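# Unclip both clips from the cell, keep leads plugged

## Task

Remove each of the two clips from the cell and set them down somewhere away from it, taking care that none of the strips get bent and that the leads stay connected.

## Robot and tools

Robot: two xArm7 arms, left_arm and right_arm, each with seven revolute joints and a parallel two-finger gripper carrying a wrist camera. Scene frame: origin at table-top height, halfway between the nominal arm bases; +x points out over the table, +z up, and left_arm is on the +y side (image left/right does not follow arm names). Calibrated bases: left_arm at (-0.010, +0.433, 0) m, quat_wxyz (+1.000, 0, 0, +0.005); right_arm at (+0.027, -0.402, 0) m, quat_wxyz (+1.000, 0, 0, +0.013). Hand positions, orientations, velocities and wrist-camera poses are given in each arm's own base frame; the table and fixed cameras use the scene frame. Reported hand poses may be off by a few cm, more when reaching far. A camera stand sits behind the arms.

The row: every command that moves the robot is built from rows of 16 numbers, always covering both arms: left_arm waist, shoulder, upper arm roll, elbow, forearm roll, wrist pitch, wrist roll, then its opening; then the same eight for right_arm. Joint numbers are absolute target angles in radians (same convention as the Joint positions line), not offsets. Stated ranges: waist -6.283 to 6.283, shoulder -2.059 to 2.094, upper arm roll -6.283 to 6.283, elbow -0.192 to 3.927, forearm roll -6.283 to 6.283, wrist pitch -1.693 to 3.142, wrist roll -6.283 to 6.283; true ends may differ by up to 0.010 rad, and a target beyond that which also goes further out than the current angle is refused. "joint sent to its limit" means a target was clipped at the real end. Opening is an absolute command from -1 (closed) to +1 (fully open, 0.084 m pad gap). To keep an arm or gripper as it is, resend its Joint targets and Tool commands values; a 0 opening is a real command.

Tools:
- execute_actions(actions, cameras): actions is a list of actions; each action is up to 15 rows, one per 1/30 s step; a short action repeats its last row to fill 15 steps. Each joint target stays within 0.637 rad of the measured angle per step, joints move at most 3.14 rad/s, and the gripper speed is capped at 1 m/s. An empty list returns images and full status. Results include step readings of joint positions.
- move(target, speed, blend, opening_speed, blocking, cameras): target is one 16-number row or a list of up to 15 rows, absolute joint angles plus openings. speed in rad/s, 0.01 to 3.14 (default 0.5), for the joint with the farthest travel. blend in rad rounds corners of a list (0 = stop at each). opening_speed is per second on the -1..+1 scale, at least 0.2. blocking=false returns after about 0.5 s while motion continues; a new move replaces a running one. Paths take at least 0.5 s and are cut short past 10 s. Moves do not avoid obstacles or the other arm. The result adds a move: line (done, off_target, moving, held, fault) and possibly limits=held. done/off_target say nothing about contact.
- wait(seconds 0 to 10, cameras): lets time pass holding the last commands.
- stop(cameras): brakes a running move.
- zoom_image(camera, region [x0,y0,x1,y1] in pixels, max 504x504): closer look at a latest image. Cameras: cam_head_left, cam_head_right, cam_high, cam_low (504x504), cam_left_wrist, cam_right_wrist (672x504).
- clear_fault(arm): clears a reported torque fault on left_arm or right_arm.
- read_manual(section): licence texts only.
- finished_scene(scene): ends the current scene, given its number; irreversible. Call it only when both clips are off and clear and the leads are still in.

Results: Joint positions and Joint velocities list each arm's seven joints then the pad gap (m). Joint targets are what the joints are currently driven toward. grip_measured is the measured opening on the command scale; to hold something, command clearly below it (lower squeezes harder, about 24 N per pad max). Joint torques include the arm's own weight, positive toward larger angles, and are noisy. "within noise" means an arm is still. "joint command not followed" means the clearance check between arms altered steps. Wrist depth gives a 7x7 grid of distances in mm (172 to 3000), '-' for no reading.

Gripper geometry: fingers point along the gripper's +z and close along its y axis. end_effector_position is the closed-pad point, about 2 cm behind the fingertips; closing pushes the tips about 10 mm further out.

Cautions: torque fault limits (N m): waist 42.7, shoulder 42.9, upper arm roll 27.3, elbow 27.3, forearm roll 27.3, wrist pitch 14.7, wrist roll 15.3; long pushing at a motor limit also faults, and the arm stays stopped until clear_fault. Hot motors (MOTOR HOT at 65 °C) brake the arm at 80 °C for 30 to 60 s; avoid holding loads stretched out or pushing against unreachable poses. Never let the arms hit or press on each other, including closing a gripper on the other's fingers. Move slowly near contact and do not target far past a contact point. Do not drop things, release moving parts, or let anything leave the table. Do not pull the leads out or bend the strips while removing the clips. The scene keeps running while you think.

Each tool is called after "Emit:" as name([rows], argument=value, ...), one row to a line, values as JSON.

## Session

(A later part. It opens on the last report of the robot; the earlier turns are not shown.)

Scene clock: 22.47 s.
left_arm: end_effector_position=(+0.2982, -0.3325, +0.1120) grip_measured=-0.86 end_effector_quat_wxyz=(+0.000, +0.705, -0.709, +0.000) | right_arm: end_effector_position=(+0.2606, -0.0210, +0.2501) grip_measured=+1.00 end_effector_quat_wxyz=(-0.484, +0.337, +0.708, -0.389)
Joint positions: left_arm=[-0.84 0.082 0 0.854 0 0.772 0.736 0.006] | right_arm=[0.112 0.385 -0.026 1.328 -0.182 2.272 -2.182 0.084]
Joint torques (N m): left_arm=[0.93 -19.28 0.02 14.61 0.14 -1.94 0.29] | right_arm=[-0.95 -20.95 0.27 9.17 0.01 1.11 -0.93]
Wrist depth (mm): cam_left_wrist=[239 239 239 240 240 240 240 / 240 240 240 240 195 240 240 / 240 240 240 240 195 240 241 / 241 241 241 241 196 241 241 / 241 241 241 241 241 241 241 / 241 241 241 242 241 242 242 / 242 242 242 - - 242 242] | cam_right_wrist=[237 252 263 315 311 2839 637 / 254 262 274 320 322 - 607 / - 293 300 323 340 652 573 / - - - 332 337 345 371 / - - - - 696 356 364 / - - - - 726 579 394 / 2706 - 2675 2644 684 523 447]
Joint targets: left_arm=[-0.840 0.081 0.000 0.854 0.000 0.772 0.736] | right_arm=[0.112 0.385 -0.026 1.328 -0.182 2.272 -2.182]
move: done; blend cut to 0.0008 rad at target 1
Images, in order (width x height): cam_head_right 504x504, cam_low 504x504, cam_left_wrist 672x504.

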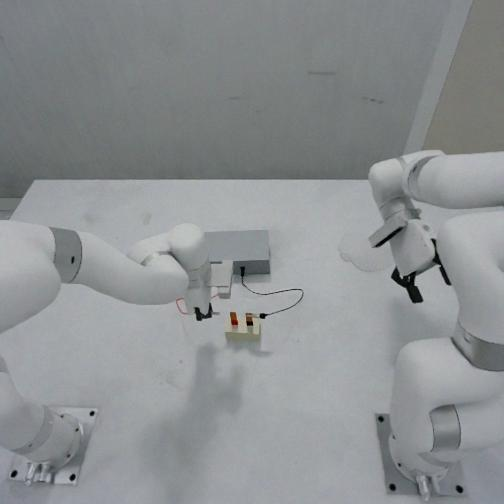

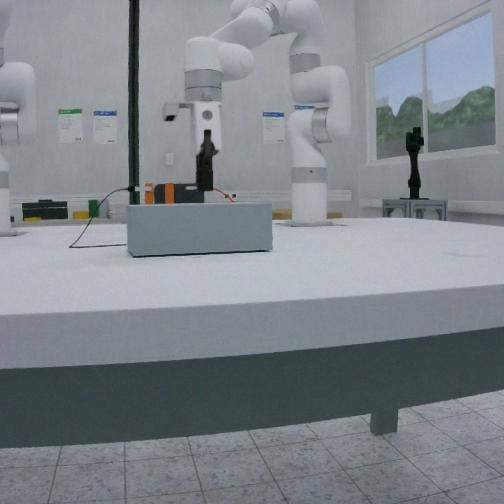

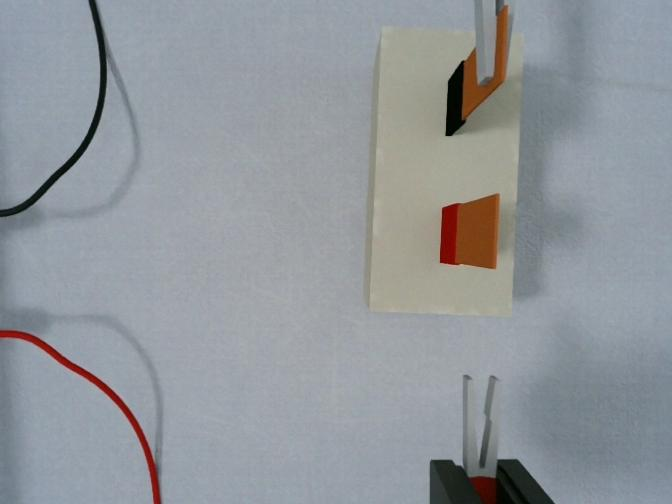

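Emit:
move([
  [-0.8118,0.1460,0,0.7696,0,0.6236,0.7640,-0.95, 0.112,0.385,-0.026,1.328,-0.182,2.272,-2.182,1],
  [-0.8118,0.2519,0,0.7572,0,0.5053,0.7640,-0.95, 0.112,0.385,-0.026,1.328,-0.182,2.272,-2.182,1],
], speed=0.12, blend=0.02, cameras=["cam_left_wrist","cam_low","cam_head_right"])

Emit:
zoom_image(camera="cam_head_right", region=[150, 250, 290, 370])

Scene clock: 25.60 s.
left_arm: end_effector_position=(+0.2983, -0.3145, +0.0240) grip_measured=-0.86 end_effector_quat_wxyz=(+0.000, +0.705, -0.709, +0.000) | right_arm: end_effector_position=(+0.2606, -0.0210, +0.2501) grip_measured=+1.00 end_effector_quat_wxyz=(-0.484, +0.337, +0.708, -0.389)
Joint positions: left_arm=[-0.812 0.252 0 0.757 0 0.505 0.764 0.006] | right_arm=[0.112 0.385 -0.026 1.328 -0.182 2.272 -2.182 0.084]
Joint torques (N m): left_arm=[0.81 -18.62 -0.05 12.05 0.11 -2.05 0.31] | right_arm=[-1.03 -21.27 0.32 9.11 0.18 1.19 -0.7]
Wrist depth (mm): cam_left_wrist=[- - - - - - - / - - - - - - - / - - - - - - - / - - - - - - - / - - - - - - - / - - - - - - - / - - - - - - -] | cam_right_wrist=[237 252 263 315 312 2816 638 / 254 262 274 320 322 - 606 / - 293 300 323 340 652 571 / - - - 332 337 346 373 / - - - - 699 357 363 / 2528 - - - 721 579 393 / - - 2664 2706 683 522 447]
Joint targets: left_arm=[-0.812 0.252 0.000 0.757 0.000 0.505 0.764] | right_arm=[0.112 0.385 -0.026 1.328 -0.182 2.272 -2.182]
move: done
Images, in order (width x height): cam_head_right 504x504, cam_low 504x504, cam_left_wrist 672x504.

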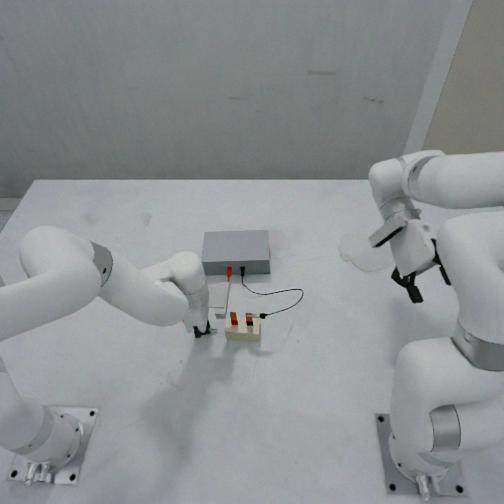

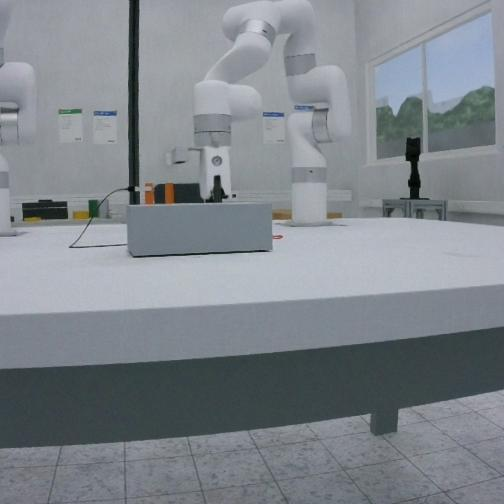

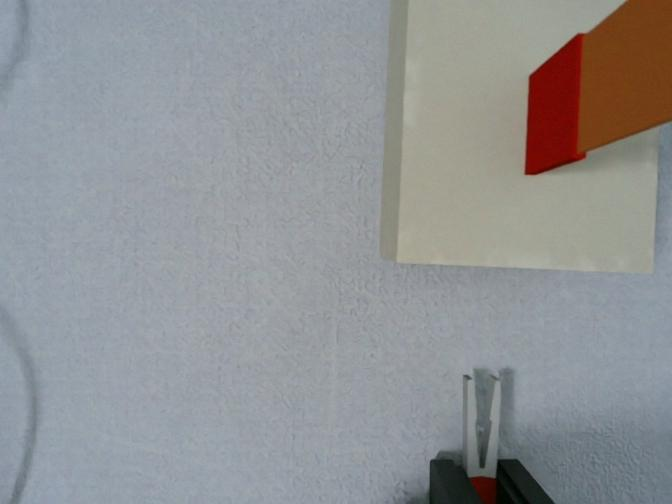

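Scaled by 3.600.

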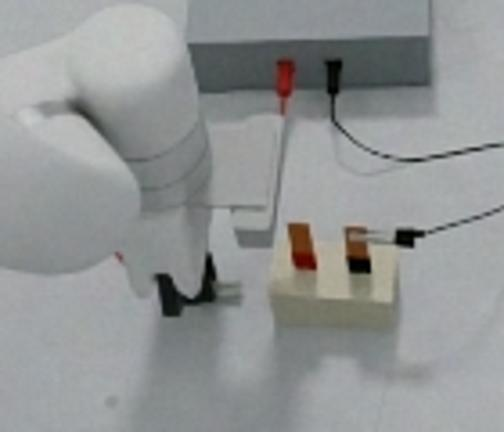

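Emit:
move(target=[-0.8118,0.2519,0,0.7572,0,0.5053,0.7640,-0.5, 0.112,0.385,-0.026,1.328,-0.182,2.272,-2.182,1], opening_speed=0.2, cameras=["cam_left_wrist"])

Emit:
move(target=[-0.8118,-0.0266,0,0.8496,0,0.8762,0.7640,-0.5, 0.112,0.385,-0.026,1.328,-0.182,2.272,-2.182,1], speed=0.2, cameras=["cam_left_wrist","cam_head_left","cam_high"])

Scene clock: 28.27 s.
left_arm: end_effector_position=(+0.2983, -0.3145, +0.0240) grip_measured=-0.52 end_effector_quat_wxyz=(+0.000, +0.705, -0.709, +0.000) | right_arm: end_effector_position=(+0.2606, -0.0210, +0.2501) grip_measured=+1.00 end_effector_quat_wxyz=(-0.484, +0.337, +0.708, -0.389)
Joint positions: left_arm=[-0.812 0.252 0 0.757 0 0.505 0.764 0.021] | right_arm=[0.112 0.385 -0.026 1.328 -0.182 2.272 -2.182 0.084]
Joint torques (N m): left_arm=[0.7 -18.66 0.06 12.04 0.28 -1.95 0.3] | right_arm=[-0.54 -21.06 0.15 9.1 0.15 1.39 -0.71]
Wrist depth (mm): cam_left_wrist=[- - - - - - - / - - - - - - - / - - - - - - - / - - - - - - - / - - - - - - - / - - - - - - - / - - - - - - -] | cam_right_wrist=[237 252 263 315 311 2828 637 / 254 262 274 320 322 - 606 / - 293 300 323 341 652 574 / - - - 332 337 346 371 / - - - - 700 356 363 / 2510 - - - 724 577 392 / - - 2685 2654 684 523 446]
Joint targets: left_arm=[-0.812 0.252 0.000 0.757 0.000 0.505 0.764] | right_arm=[0.112 0.385 -0.026 1.328 -0.182 2.272 -2.182]
move: done
Images, in order (width x height): cam_left_wrist 672x504.

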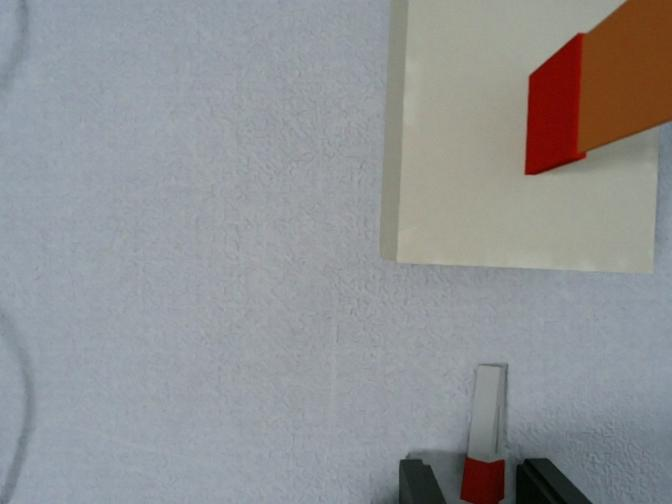

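Scene clock: 30.53 s.
left_arm: end_effector_position=(+0.2983, -0.3145, +0.1501) grip_measured=-0.52 end_effector_quat_wxyz=(+0.000, +0.705, -0.709, +0.000) | right_arm: end_effector_position=(+0.2606, -0.0210, +0.2501) grip_measured=+1.00 end_effector_quat_wxyz=(-0.484, +0.337, +0.708, -0.389)
Joint positions: left_arm=[-0.812 -0.027 0 0.85 0 0.876 0.764 0.021] | right_arm=[0.112 0.385 -0.026 1.328 -0.182 2.272 -2.182 0.084]
Joint torques (N m): left_arm=[0.31 -17.43 0.06 16.28 0.21 -1.47 0.23] | right_arm=[-0.66 -21.28 0.34 9.21 -0.11 1.2 -0.76]
Wrist depth (mm): cam_left_wrist=[277 278 277 277 233 278 278 / 278 278 278 278 233 278 278 / 278 278 278 278 233 279 279 / 278 279 279 279 234 279 279 / 279 279 279 280 279 280 279 / 280 279 280 280 280 280 280 / 280 280 280 280 280 281 280] | cam_right_wrist=[237 253 263 315 311 2828 640 / 254 262 274 319 322 - 607 / - 293 300 323 341 655 573 / - - - 332 337 345 372 / - - - - 698 358 363 / 2575 - - - 721 580 392 / - - 2664 2675 684 522 446]
Joint targets: left_arm=[-0.812 -0.027 0.000 0.850 0.000 0.876 0.764] | right_arm=[0.112 0.385 -0.026 1.328 -0.182 2.272 -2.182]
move: done
Images, in order (width x height): cam_head_left 504x504, cam_high 504x504, cam_left_wrist 672x504.

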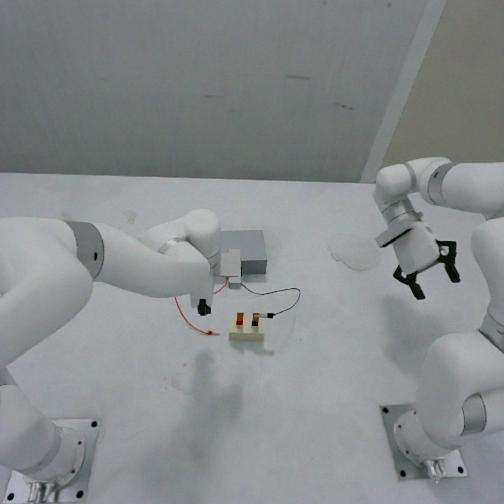

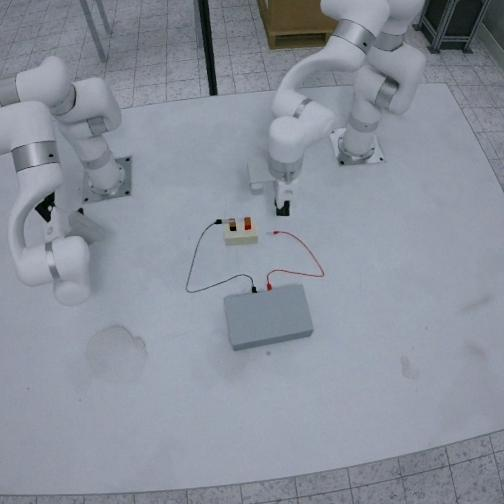

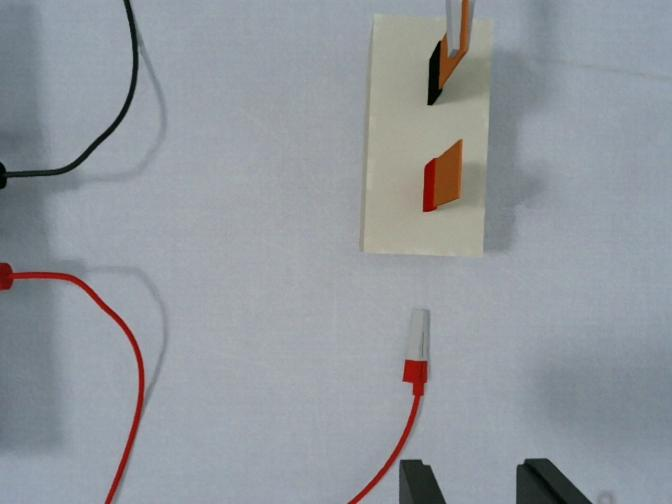

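Emit:
move([
  [-0.45,-0.25,0,0.8761,0,1.126,0.7640,-0.5, 0.112,0.1,-0.02,1.328,-0.1,1.8,-1.8,1],
  [-0.20,-0.298,0,0.876,0,1.174,0.7640,-0.5, 0.8972,-0.140,0,1.0281,0,1.1681,-0.6476,-0.3],
  [-0.20,-0.298,0,0.876,0,1.174,0.7640,-0.5,0.8972,-0.062,0,0.8786,0,0.9406,-0.6476,-0.3],
], blend=0.05, speed=0.6, cameras=["cam_right_wrist","cam_low","cam_head_right","cam_high"])

Emit:
zoom_image(camera="cam_right_wrist", region=[350, 254, 600, 504])

Scene clock: 36.37 s.
left_arm: end_effector_position=(+0.3783, -0.0767, +0.2501) grip_measured=-0.52 end_effector_quat_wxyz=(+0.000, +0.886, -0.464, +0.000) | right_arm: end_effector_position=(+0.2699, +0.3382, +0.1720) grip_measured=-0.32 end_effector_quat_wxyz=(+0.000, +0.716, +0.698, +0.000)
Joint positions: left_arm=[-0.2 -0.298 0 0.876 0 1.174 0.764 0.021] | right_arm=[0.897 -0.062 0 0.879 0 0.941 -0.648 0.03]
Joint torques (N m): left_arm=[0.81 -12.74 -0.04 16.58 0.1 -1.43 0.16] | right_arm=[0.68 -15.45 0.51 10.81 0.59 -1.72 -0.22]
Wrist depth (mm): cam_left_wrist=[378 378 377 378 377 378 378 / 377 377 378 378 378 379 379 / 378 378 378 378 378 379 379 / 379 378 379 379 379 380 379 / 379 379 379 379 380 380 379 / 380 380 380 380 380 380 381 / 380 380 381 380 380 381 382] | cam_right_wrist=[298 298 297 298 297 297 296 / 300 298 299 298 298 298 298 / 300 300 299 299 254 298 298 / 301 301 300 300 255 299 299 / 302 302 301 300 255 300 300 / 302 302 302 301 301 302 300 / 303 303 302 302 302 301 301]
Joint targets: left_arm=[-0.200 -0.298 0.000 0.876 0.000 1.174 0.764] | right_arm=[0.897 -0.062 0.000 0.879 0.000 0.941 -0.648]
move: done; blend cut to 0 rad at target 2
Images, in order (width x height): cam_head_right 504x504, cam_high 504x504, cam_low 504x504, cam_right_wrist 672x504.

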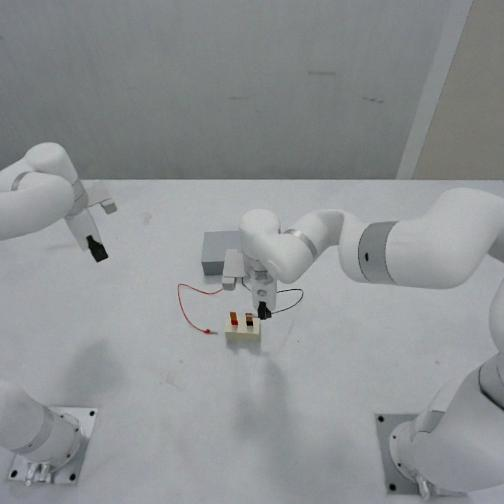

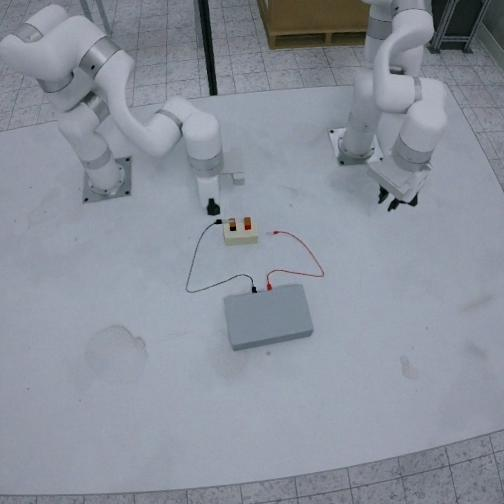

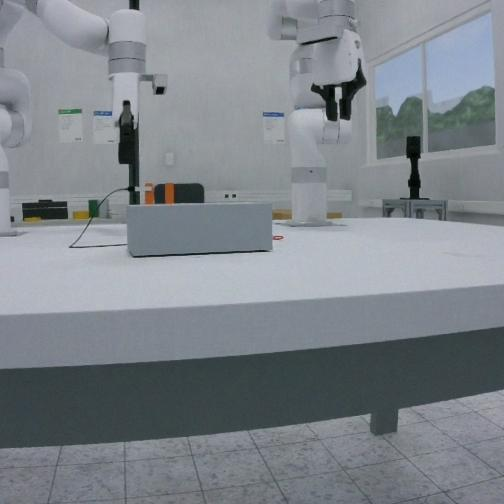

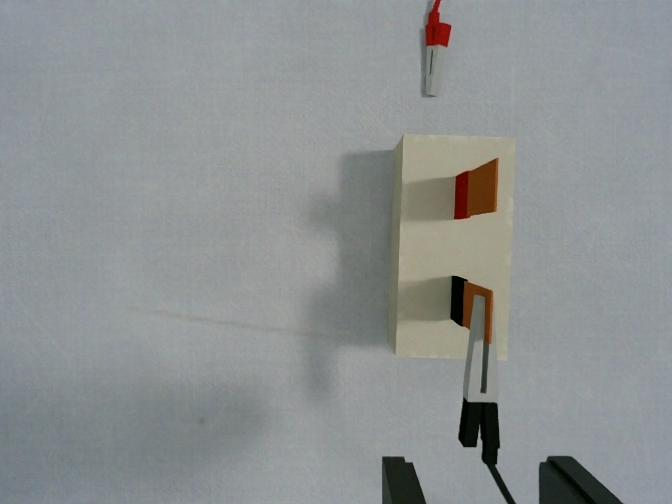

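Scaled by 2.016.

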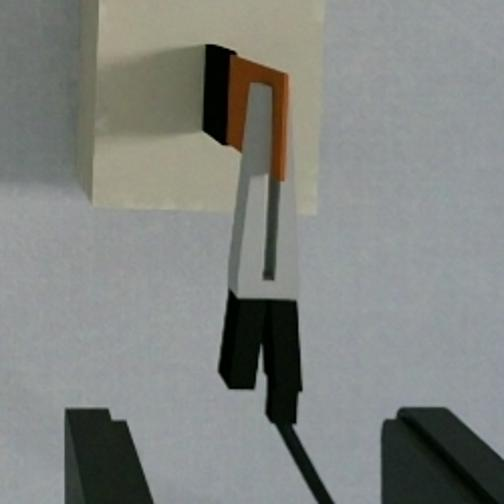

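Emit:
move(target=[-0.20,-0.298,0,0.876,0,1.174,0.7640,-0.5,0.8703,0.0291,0,0.8497,0,0.8206,-0.6745,-0.3], speed=0.2, cameras=["cam_right_wrist","cam_low"])

Emit:
zoom_image(camera="cam_right_wrist", region=[350, 254, 600, 504])

Emit:
zoom_image(camera="cam_low", region=[60, 120, 220, 260])

Scene clock: 38.03 s.
left_arm: end_effector_position=(+0.3783, -0.0767, +0.2501) grip_measured=-0.52 end_effector_quat_wxyz=(+0.000, +0.886, -0.464, +0.000) | right_arm: end_effector_position=(+0.2839, +0.3367, +0.1301) grip_measured=-0.32 end_effector_quat_wxyz=(+0.000, +0.716, +0.698, +0.000)
Joint positions: left_arm=[-0.2 -0.298 0 0.876 0 1.174 0.764 0.021] | right_arm=[0.87 0.029 0 0.85 0 0.821 -0.675 0.03]
Joint torques (N m): left_arm=[0.74 -12.81 -0.02 16.8 0.05 -1.48 0.12] | right_arm=[-1.19 -16.3 -0.16 10.21 0.44 -1.52 -0.69]
Wrist depth (mm): cam_left_wrist=[377 376 378 377 377 377 377 / 378 377 378 378 378 378 379 / 378 378 378 379 378 379 379 / 379 379 379 379 380 380 379 / 379 379 379 379 380 380 379 / 380 380 380 380 380 380 381 / 380 380 380 380 381 381 380] | cam_right_wrist=[257 256 256 256 256 255 255 / 257 257 257 256 256 256 256 / 258 258 258 257 212 257 256 / 259 259 258 258 213 257 257 / 259 259 259 258 213 258 258 / 260 260 260 259 259 258 259 / 261 261 260 260 260 259 259]
Joint targets: left_arm=[-0.200 -0.298 0.000 0.876 0.000 1.174 0.764] | right_arm=[0.870 0.029 0.000 0.850 0.000 0.821 -0.675]
move: done
Images, in order (width x height): cam_low 504x504, cam_right_wrist 672x504.

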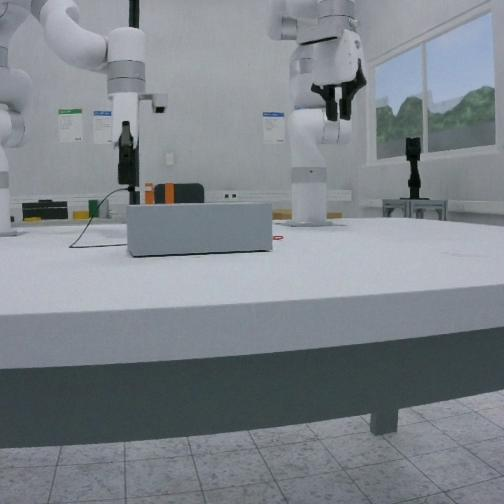

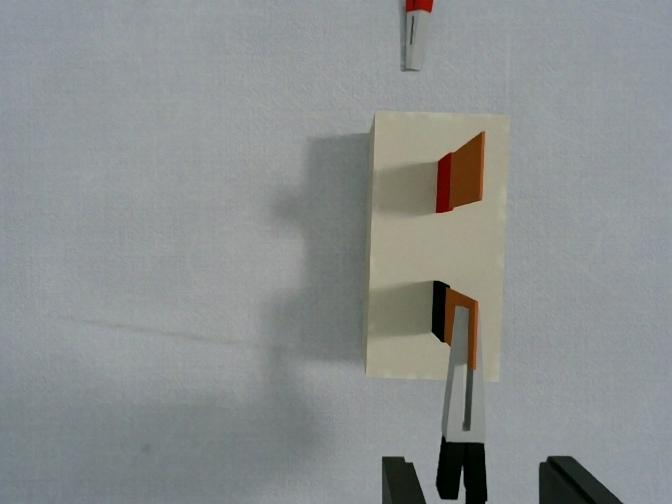

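Scaled by 2.016.

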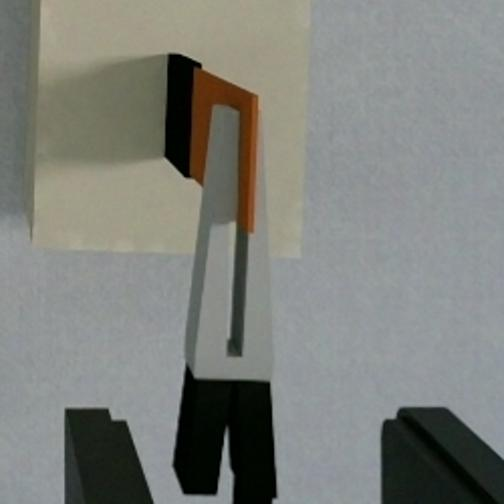

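Scaled by 3.150.

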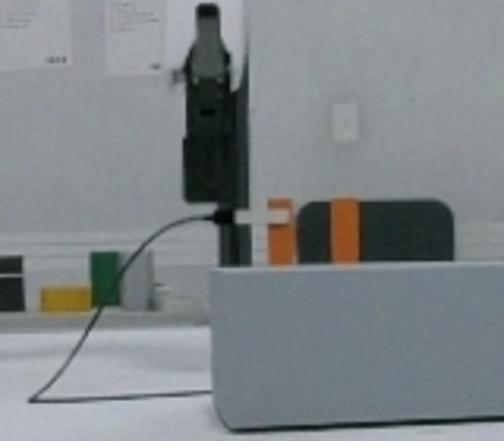

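Emit:
move([
  [-0.20,-0.298,0,0.876,0,1.174,0.7640,-0.5,0.8713,0.0618,0,0.8293,0,0.7675,-0.6735,-0.3],
  [-0.20,-0.298,0,0.876,0,1.174,0.7640,-0.5,0.8713,0.0618,0,0.8293,0,0.7675,-0.6735,-0.62],
], speed=0.1, opening_speed=0.4, cameras=["cam_right_wrist","cam_low"])

Emit:
zoom_image(camera="cam_right_wrist", region=[400, 304, 600, 504])

Emit:
zoom_image(camera="cam_low", region=[60, 120, 220, 260])

Scene clock: 40.60 s.
left_arm: end_effector_position=(+0.3783, -0.0767, +0.2501) grip_measured=-0.52 end_effector_quat_wxyz=(+0.000, +0.886, -0.464, +0.000) | right_arm: end_effector_position=(+0.2833, +0.3367, +0.1120) grip_measured=-0.64 end_effector_quat_wxyz=(+0.000, +0.716, +0.698, +0.000)
Joint positions: left_arm=[-0.2 -0.298 0 0.876 0 1.174 0.764 0.021] | right_arm=[0.871 0.062 0 0.829 0 0.767 -0.673 0.016]
Joint torques (N m): left_arm=[0.6 -12.69 -0.24 16.89 0.11 -1.49 0.12] | right_arm=[1.32 -16.94 -0.35 9.85 0.15 -1.66 0.39]
Wrist depth (mm): cam_left_wrist=[378 377 377 377 378 378 378 / 377 378 377 378 378 379 378 / 378 379 378 378 379 379 379 / 378 379 379 379 378 379 380 / 379 380 379 379 379 380 380 / 379 380 381 380 380 381 381 / 380 380 380 381 381 382 381] | cam_right_wrist=[239 238 238 238 238 238 237 / 240 240 239 238 238 238 238 / 240 240 240 240 195 238 239 / 240 241 240 240 195 239 239 / 242 241 241 241 195 240 240 / 242 242 241 241 241 241 241 / 243 242 242 - 241 241 241]
Joint targets: left_arm=[-0.200 -0.298 0.000 0.876 0.000 1.174 0.764] | right_arm=[0.871 0.062 0.000 0.829 0.000 0.767 -0.673]
move: done
Images, in order (width x height): cam_low 504x504, cam_right_wrist 672x504.

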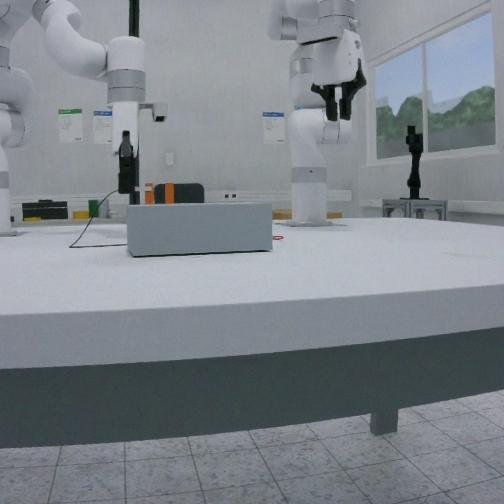

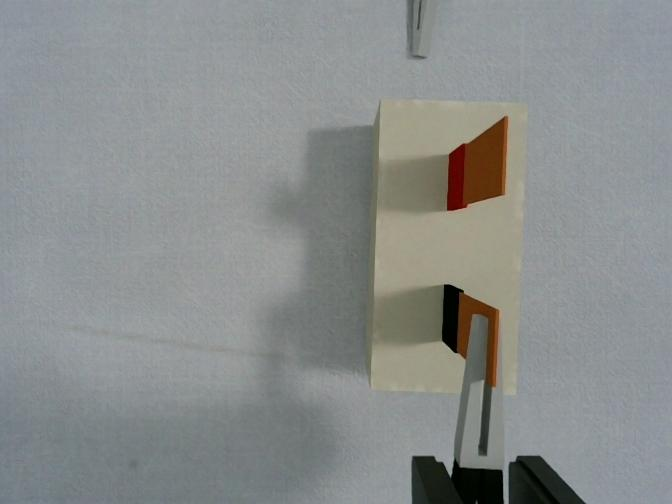

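Scaled by 2.520.

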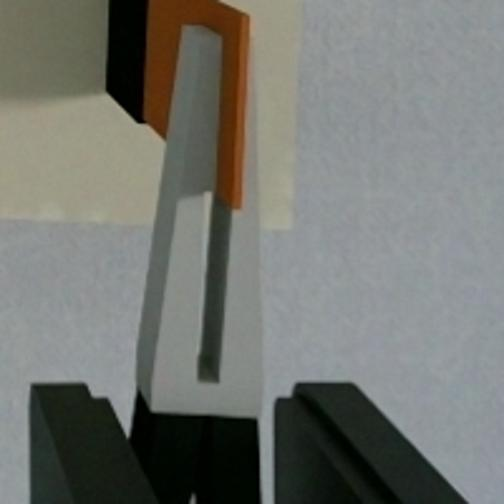

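Scaled by 3.150.

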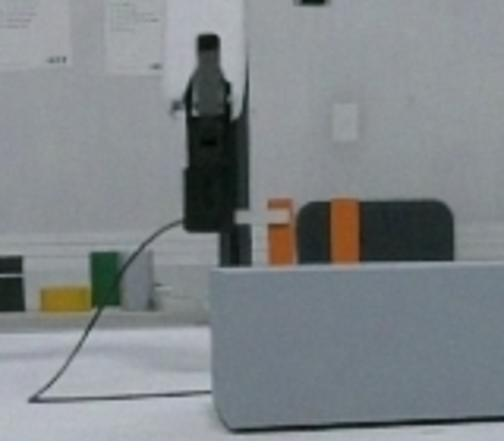

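Emit:
move([
  [-0.20,-0.298,0,0.876,0,1.174,0.7640,-0.5,0.872,0.0618,0,0.8293,0,0.7675,-0.6728,-0.62],
  [-0.20,-0.298,0,0.876,0,1.174,0.7640,-0.5,0.872,0.0618,0,0.8293,0,0.7675,-0.6728,-0.78],
], speed=0.1, opening_speed=0.2, cameras=["cam_right_wrist"])

Emit:
zoom_image(camera="cam_right_wrist", region=[400, 254, 600, 504])

Emit:
move(target=[-0.20,-0.298,0,0.876,0,1.174,0.7640,-0.5,0.872,0.0618,0,0.8293,0,0.7675,-0.6728,-0.95], opening_speed=0.2, cameras=["cam_right_wrist"])

Emit:
zoom_image(camera="cam_right_wrist", region=[400, 254, 600, 504])

Scene clock: 42.73 s.
left_arm: end_effector_position=(+0.3783, -0.0767, +0.2501) grip_measured=-0.52 end_effector_quat_wxyz=(+0.000, +0.886, -0.464, +0.000) | right_arm: end_effector_position=(+0.2831, +0.3369, +0.1120) grip_measured=-0.79 end_effector_quat_wxyz=(+0.000, +0.716, +0.698, +0.000)
Joint positions: left_arm=[-0.2 -0.298 0 0.876 0 1.174 0.764 0.021] | right_arm=[0.872 0.062 0 0.829 0 0.768 -0.673 0.009]
Joint torques (N m): left_arm=[0.61 -12.79 -0.27 16.88 0.2 -1.52 0.09] | right_arm=[-0.14 -17.4 -0.31 10.66 0.33 -1.41 0.73]
Wrist depth (mm): cam_left_wrist=[377 376 377 377 377 377 377 / 378 378 378 377 377 378 378 / 378 378 378 378 378 378 380 / 379 379 379 379 379 379 379 / 379 379 379 379 379 380 380 / 379 380 380 380 380 380 381 / 381 380 381 380 381 381 381] | cam_right_wrist=[239 239 238 238 237 237 237 / 240 239 239 238 238 238 238 / 240 240 240 239 194 238 239 / 241 241 240 240 195 239 239 / 241 241 241 240 195 239 240 / 242 242 242 241 241 241 240 / 242 242 242 241 - 242 241]
Joint targets: left_arm=[-0.200 -0.298 0.000 0.876 0.000 1.174 0.764] | right_arm=[0.872 0.062 0.000 0.829 0.000 0.767 -0.673]
move: done
Images, in order (width x height): cam_right_wrist 672x504.

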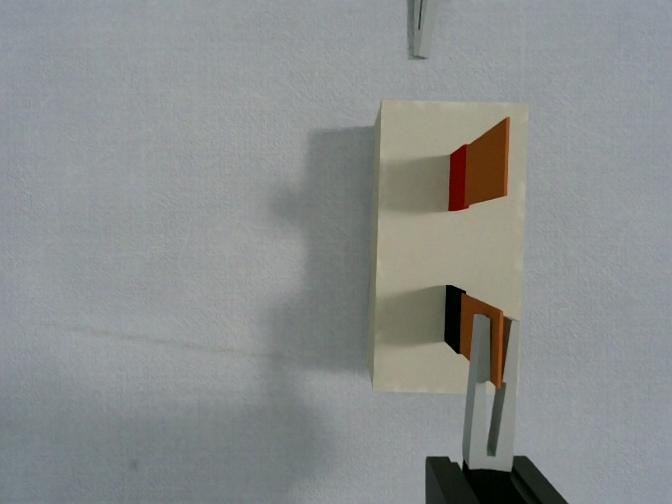

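Scaled by 2.016.

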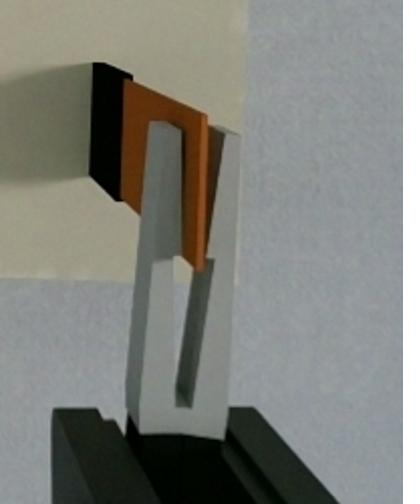

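Scene clock: 43.80 s.
left_arm: end_effector_position=(+0.3783, -0.0767, +0.2501) grip_measured=-0.52 end_effector_quat_wxyz=(+0.000, +0.886, -0.464, +0.000) | right_arm: end_effector_position=(+0.2831, +0.3369, +0.1120) grip_measured=-0.82 end_effector_quat_wxyz=(+0.000, +0.716, +0.698, +0.000)
Joint positions: left_arm=[-0.2 -0.298 0 0.876 0 1.174 0.764 0.021] | right_arm=[0.872 0.062 0 0.829 0 0.768 -0.673 0.008]
Joint torques (N m): left_arm=[0.95 -12.68 -0.25 16.94 0.2 -1.56 0.03] | right_arm=[-0.56 -17.81 -0.28 10.36 0.18 -1.59 0.59]
Wrist depth (mm): cam_left_wrist=[377 377 376 377 377 377 378 / 377 378 378 378 377 378 378 / 378 379 379 378 379 378 379 / 378 378 379 379 379 379 380 / 379 379 379 379 379 380 379 / 379 380 380 380 380 380 380 / 380 380 381 381 381 381 381] | cam_right_wrist=[239 239 238 238 237 237 237 / 239 239 239 238 238 238 238 / 240 240 240 240 194 238 238 / 241 240 240 240 195 239 239 / 241 241 241 241 195 240 239 / 242 242 241 241 241 241 240 / 243 242 242 242 - 241 241]
Joint targets: left_arm=[-0.200 -0.298 0.000 0.876 0.000 1.174 0.764] | right_arm=[0.872 0.062 0.000 0.829 0.000 0.767 -0.673]
move: done
Images, in order (width x height): cam_right_wrist 672x504.

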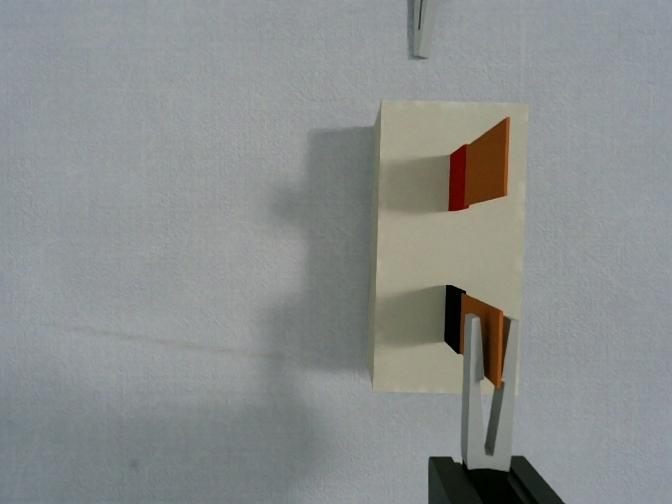

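Scaled by 2.016.

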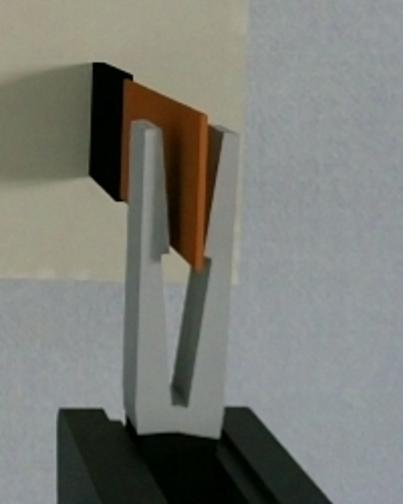

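Emit:
move([
  [-0.20,-0.298,0,0.876,0,1.174,0.7640,-0.5,0.8575,0.0385,0,0.8006,0,0.7621,-0.6873,-0.95],
  [-0.20,-0.298,0,0.876,0,1.174,0.7640,-0.5,0.8395,0.0107,0,0.7671,0,0.7564,-0.7053,-0.95],
  [-0.20,-0.298,0,0.876,0,1.174,0.7640,-0.5,0.8078,-0.0352,0,0.7134,0,0.7486,-0.7370,-0.95],
], speed=0.07, blend=0.002, cameras=["cam_right_wrist","cam_low"])

Scene clock: 46.63 s.
left_arm: end_effector_position=(+0.3783, -0.0767, +0.2501) grip_measured=-0.52 end_effector_quat_wxyz=(+0.000, +0.886, -0.464, +0.000) | right_arm: end_effector_position=(+0.2820, +0.2949, +0.1120) grip_measured=-0.82 end_effector_quat_wxyz=(+0.000, +0.716, +0.698, +0.000)
Joint positions: left_arm=[-0.2 -0.298 0 0.876 0 1.174 0.764 0.021] | right_arm=[0.808 -0.035 0 0.713 0 0.749 -0.737 0.008]
Joint torques (N m): left_arm=[0.7 -12.56 -0.34 16.97 0.1 -1.55 0.03] | right_arm=[-1.02 -16.44 0.01 9.74 0.1 -1.49 -0.78]
Wrist depth (mm): cam_left_wrist=[377 377 377 377 376 377 377 / 378 378 378 377 377 378 378 / 378 378 377 379 379 378 379 / 379 379 378 379 379 380 380 / 379 379 378 380 380 379 379 / 380 380 380 380 381 381 380 / 381 380 381 380 380 381 382] | cam_right_wrist=[239 239 238 238 193 237 237 / 240 239 239 239 194 238 238 / 240 240 239 239 194 238 239 / 241 241 240 240 195 239 239 / 242 241 241 240 240 240 240 / 242 242 242 241 241 240 240 / 243 242 242 242 - 241 241]
Joint targets: left_arm=[-0.200 -0.298 0.000 0.876 0.000 1.174 0.764] | right_arm=[0.808 -0.035 0.000 0.713 0.000 0.749 -0.737]
move: done
Images, in order (width x height): cam_low 504x504, cam_right_wrist 672x504.

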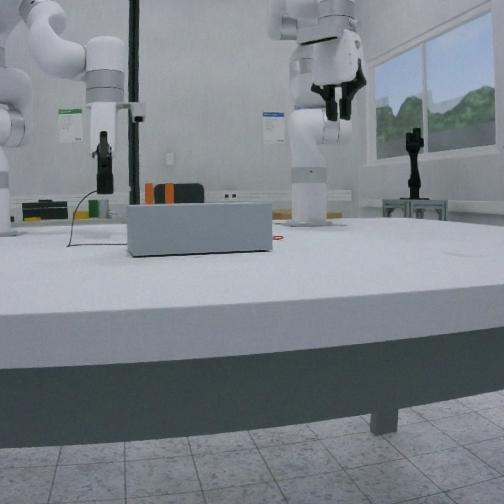

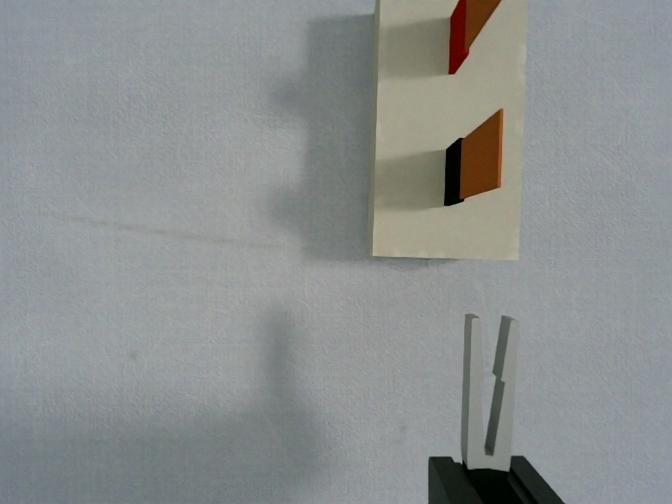

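Emit:
move([
  [-0.20,-0.298,0,0.876,0,1.174,0.7640,-0.5,0.7736,0.0347,0,0.6243,0,0.5896,-0.7712,-0.95],
  [-0.20,-0.298,0,0.876,0,1.174,0.7640,-0.5,0.7736,0.1535,0,0.6109,0,0.4574,-0.7712,-0.95],
], speed=0.12, blend=0.02, cameras=["cam_right_wrist","cam_head_right"])

Emit:
move(target=[-0.20,-0.298,0,0.876,0,1.174,0.7640,-0.5,0.7736,0.1535,0,0.6109,0,0.4574,-0.7712,-0.4], opening_speed=0.2, cameras=["cam_right_wrist"])

Scene clock: 49.73 s.
left_arm: end_effector_position=(+0.3783, -0.0767, +0.2501) grip_measured=-0.52 end_effector_quat_wxyz=(+0.000, +0.886, -0.464, +0.000) | right_arm: end_effector_position=(+0.2815, +0.2749, +0.0240) grip_measured=-0.82 end_effector_quat_wxyz=(+0.000, +0.716, +0.698, +0.000)
Joint positions: left_arm=[-0.2 -0.298 0 0.876 0 1.174 0.764 0.021] | right_arm=[0.774 0.153 0 0.611 0 0.457 -0.771 0.008]
Joint torques (N m): left_arm=[0.61 -12.7 -0.32 16.84 0.16 -1.48 -0.06] | right_arm=[-1.38 -15.58 0.05 7.91 0.11 -1.73 -0.78]
Wrist depth (mm): cam_left_wrist=[376 376 377 377 377 378 377 / 377 378 377 377 378 378 378 / 378 379 379 378 379 378 379 / 379 378 379 379 379 379 378 / 379 379 379 379 380 380 380 / 380 380 379 380 380 380 380 / 380 380 381 381 381 380 381] | cam_right_wrist=[- - - - - - - / - - - - - - - / - - - - - - - / - - - - - - - / - - - - - - - / - - - - - - - / - - - - - - -]
Joint targets: left_arm=[-0.200 -0.298 0.000 0.876 0.000 1.174 0.764] | right_arm=[0.774 0.153 0.000 0.611 0.000 0.457 -0.771]
move: done
Images, in order (width x height): cam_head_right 504x504, cam_right_wrist 672x504.

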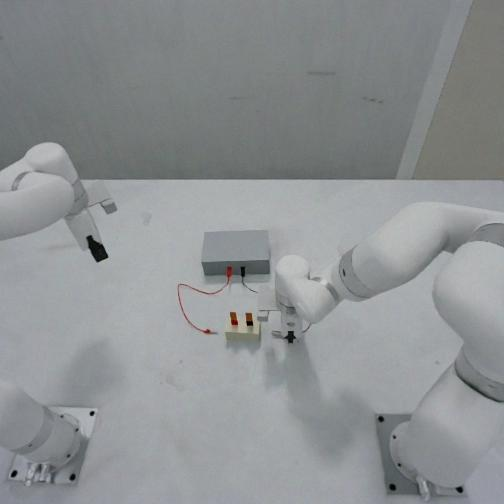

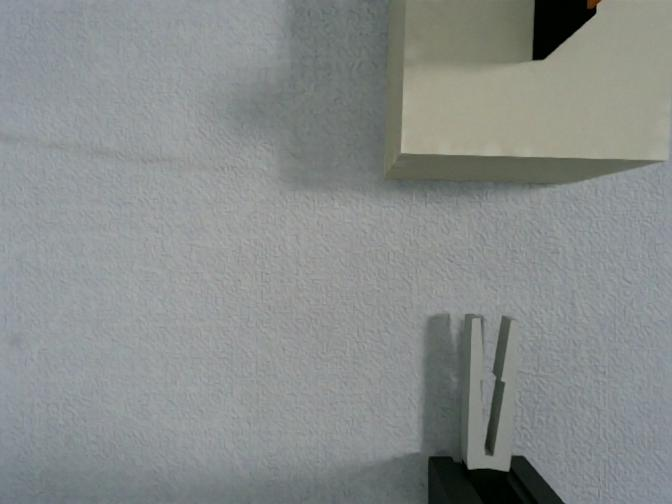

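Scene clock: 52.70 s.
left_arm: end_effector_position=(+0.3783, -0.0767, +0.2501) grip_measured=-0.52 end_effector_quat_wxyz=(+0.000, +0.886, -0.464, +0.000) | right_arm: end_effector_position=(+0.2815, +0.2749, +0.0240) grip_measured=-0.42 end_effector_quat_wxyz=(+0.000, +0.716, +0.698, +0.000)
Joint positions: left_arm=[-0.2 -0.298 0 0.876 0 1.174 0.764 0.021] | right_arm=[0.774 0.154 0 0.611 0 0.457 -0.771 0.026]
Joint torques (N m): left_arm=[0.68 -12.55 -0.26 16.83 0.1 -1.55 -0.04] | right_arm=[-0.68 -15.92 -0.06 8.06 0.24 -1.37 -0.67]
Wrist depth (mm): cam_left_wrist=[377 377 377 377 377 378 378 / 378 378 378 377 378 378 378 / 378 378 378 378 378 379 378 / 379 380 379 379 380 379 380 / 380 379 379 379 379 380 380 / 380 380 380 380 380 380 381 / 380 380 381 380 380 381 381] | cam_right_wrist=[- - - - - - - / - - - - - - - / - - - - - - - / - - - - - - - / - - - - - - - / - - - - - - - / - - - - - - -]
Joint targets: left_arm=[-0.200 -0.298 0.000 0.876 0.000 1.174 0.764] | right_arm=[0.774 0.153 0.000 0.611 0.000 0.457 -0.771]
move: done
Images, in order (width x height): cam_right_wrist 672x504.

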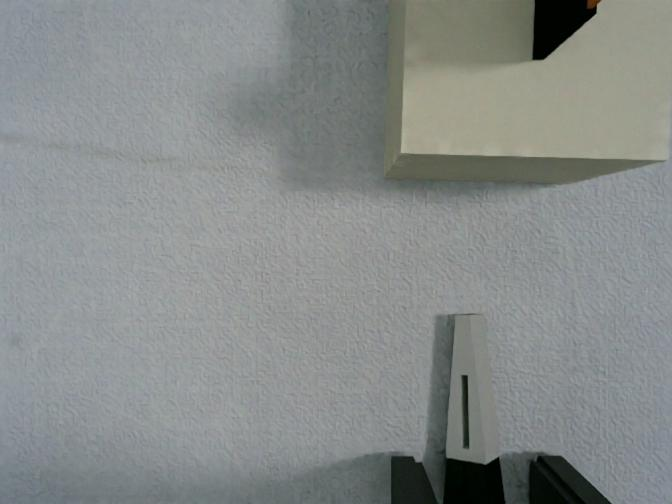

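Emit:
move(target=[-0.20,-0.298,0,0.876,0,1.174,0.7640,-0.5,0.7736,-0.1554,0,0.7097,0,0.8651,-0.7712,-0.4], speed=0.25, cameras=["all"])

Emit:
zoom_image(camera="cam_high", region=[160, 180, 340, 330])

Scene clock: 54.97 s.
left_arm: end_effector_position=(+0.3783, -0.0767, +0.2501) grip_measured=-0.52 end_effector_quat_wxyz=(+0.000, +0.886, -0.464, +0.000) | right_arm: end_effector_position=(+0.2815, +0.2749, +0.1499) grip_measured=-0.42 end_effector_quat_wxyz=(+0.000, +0.716, +0.698, +0.000)
Joint positions: left_arm=[-0.2 -0.298 0 0.876 0 1.174 0.764 0.021] | right_arm=[0.774 -0.155 0 0.71 0 0.865 -0.771 0.026]
Joint torques (N m): left_arm=[0.62 -12.6 -0.26 16.94 0.11 -1.56 0.01] | right_arm=[-0.16 -14.32 0.2 11.07 0.25 -1.08 -0.6]
Wrist depth (mm): cam_left_wrist=[376 377 377 378 377 377 378 / 377 378 378 378 378 378 378 / 378 378 379 378 379 379 378 / 379 379 378 379 380 380 378 / 379 379 379 380 380 380 380 / 380 380 379 380 381 380 381 / 380 381 380 381 380 380 381] | cam_right_wrist=[277 277 276 276 231 275 275 / 277 277 276 276 231 275 276 / 278 278 277 277 232 277 276 / 279 279 278 278 277 277 277 / 280 279 279 278 278 277 277 / 281 280 280 279 279 279 278 / 281 281 281 280 279 279 279]
Joint targets: left_arm=[-0.200 -0.298 0.000 0.876 0.000 1.174 0.764] | right_arm=[0.774 -0.155 0.000 0.710 0.000 0.865 -0.771]
move: done

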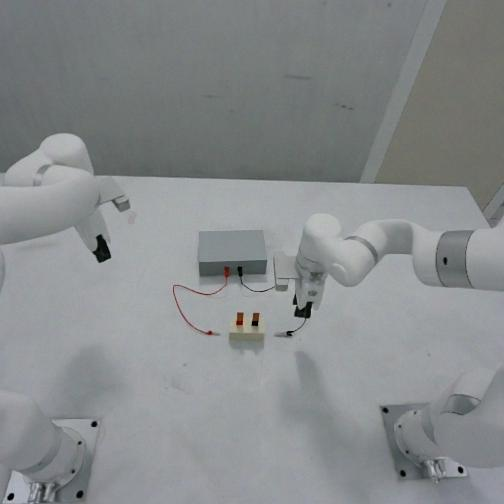

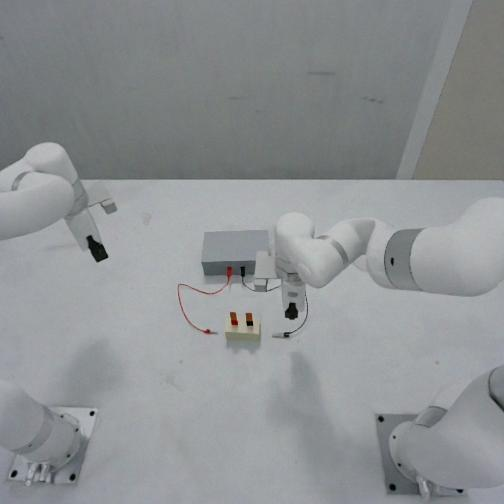

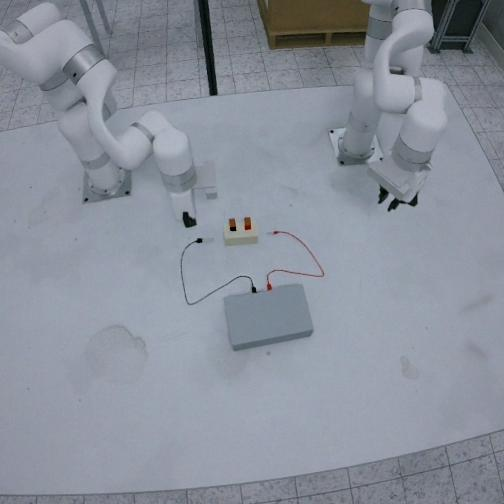

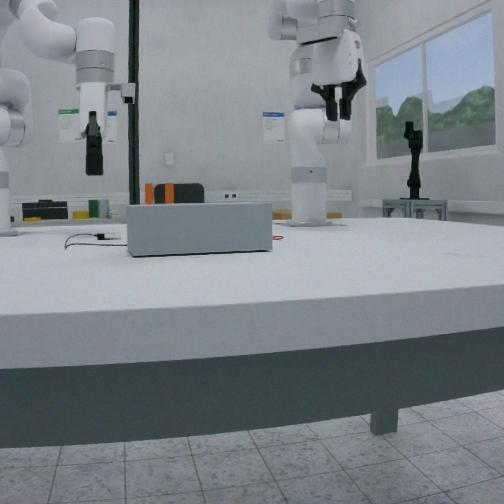

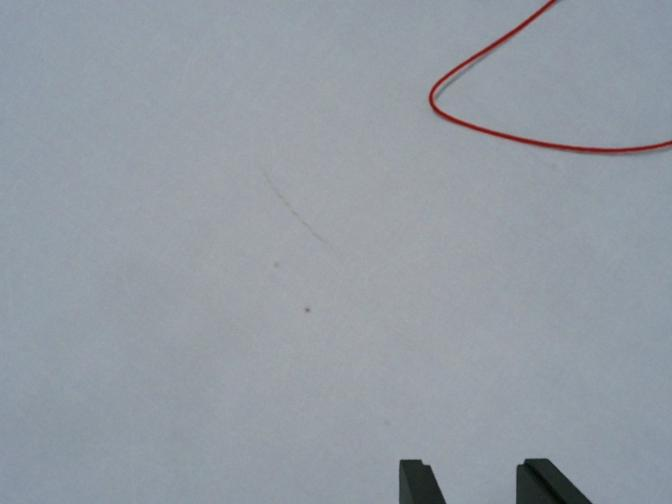

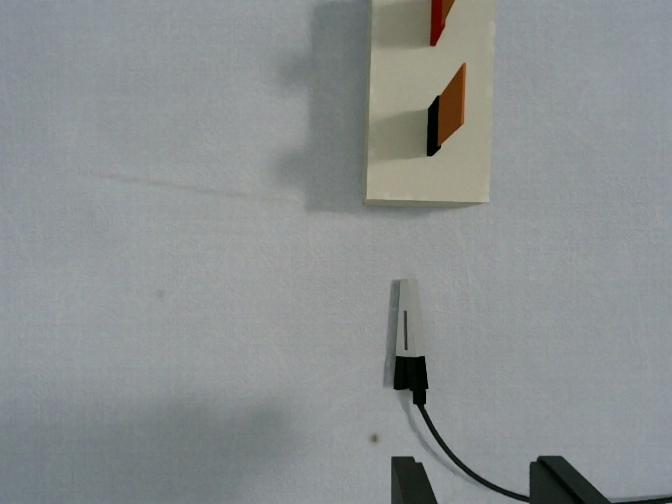

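Scaled by 2.800.

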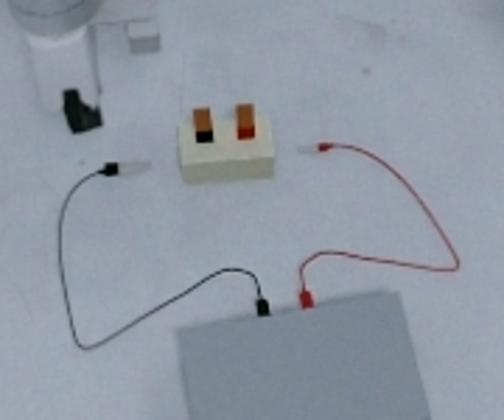

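Emit:
finished_scene(scene=1)

The scene is finished: the task was done.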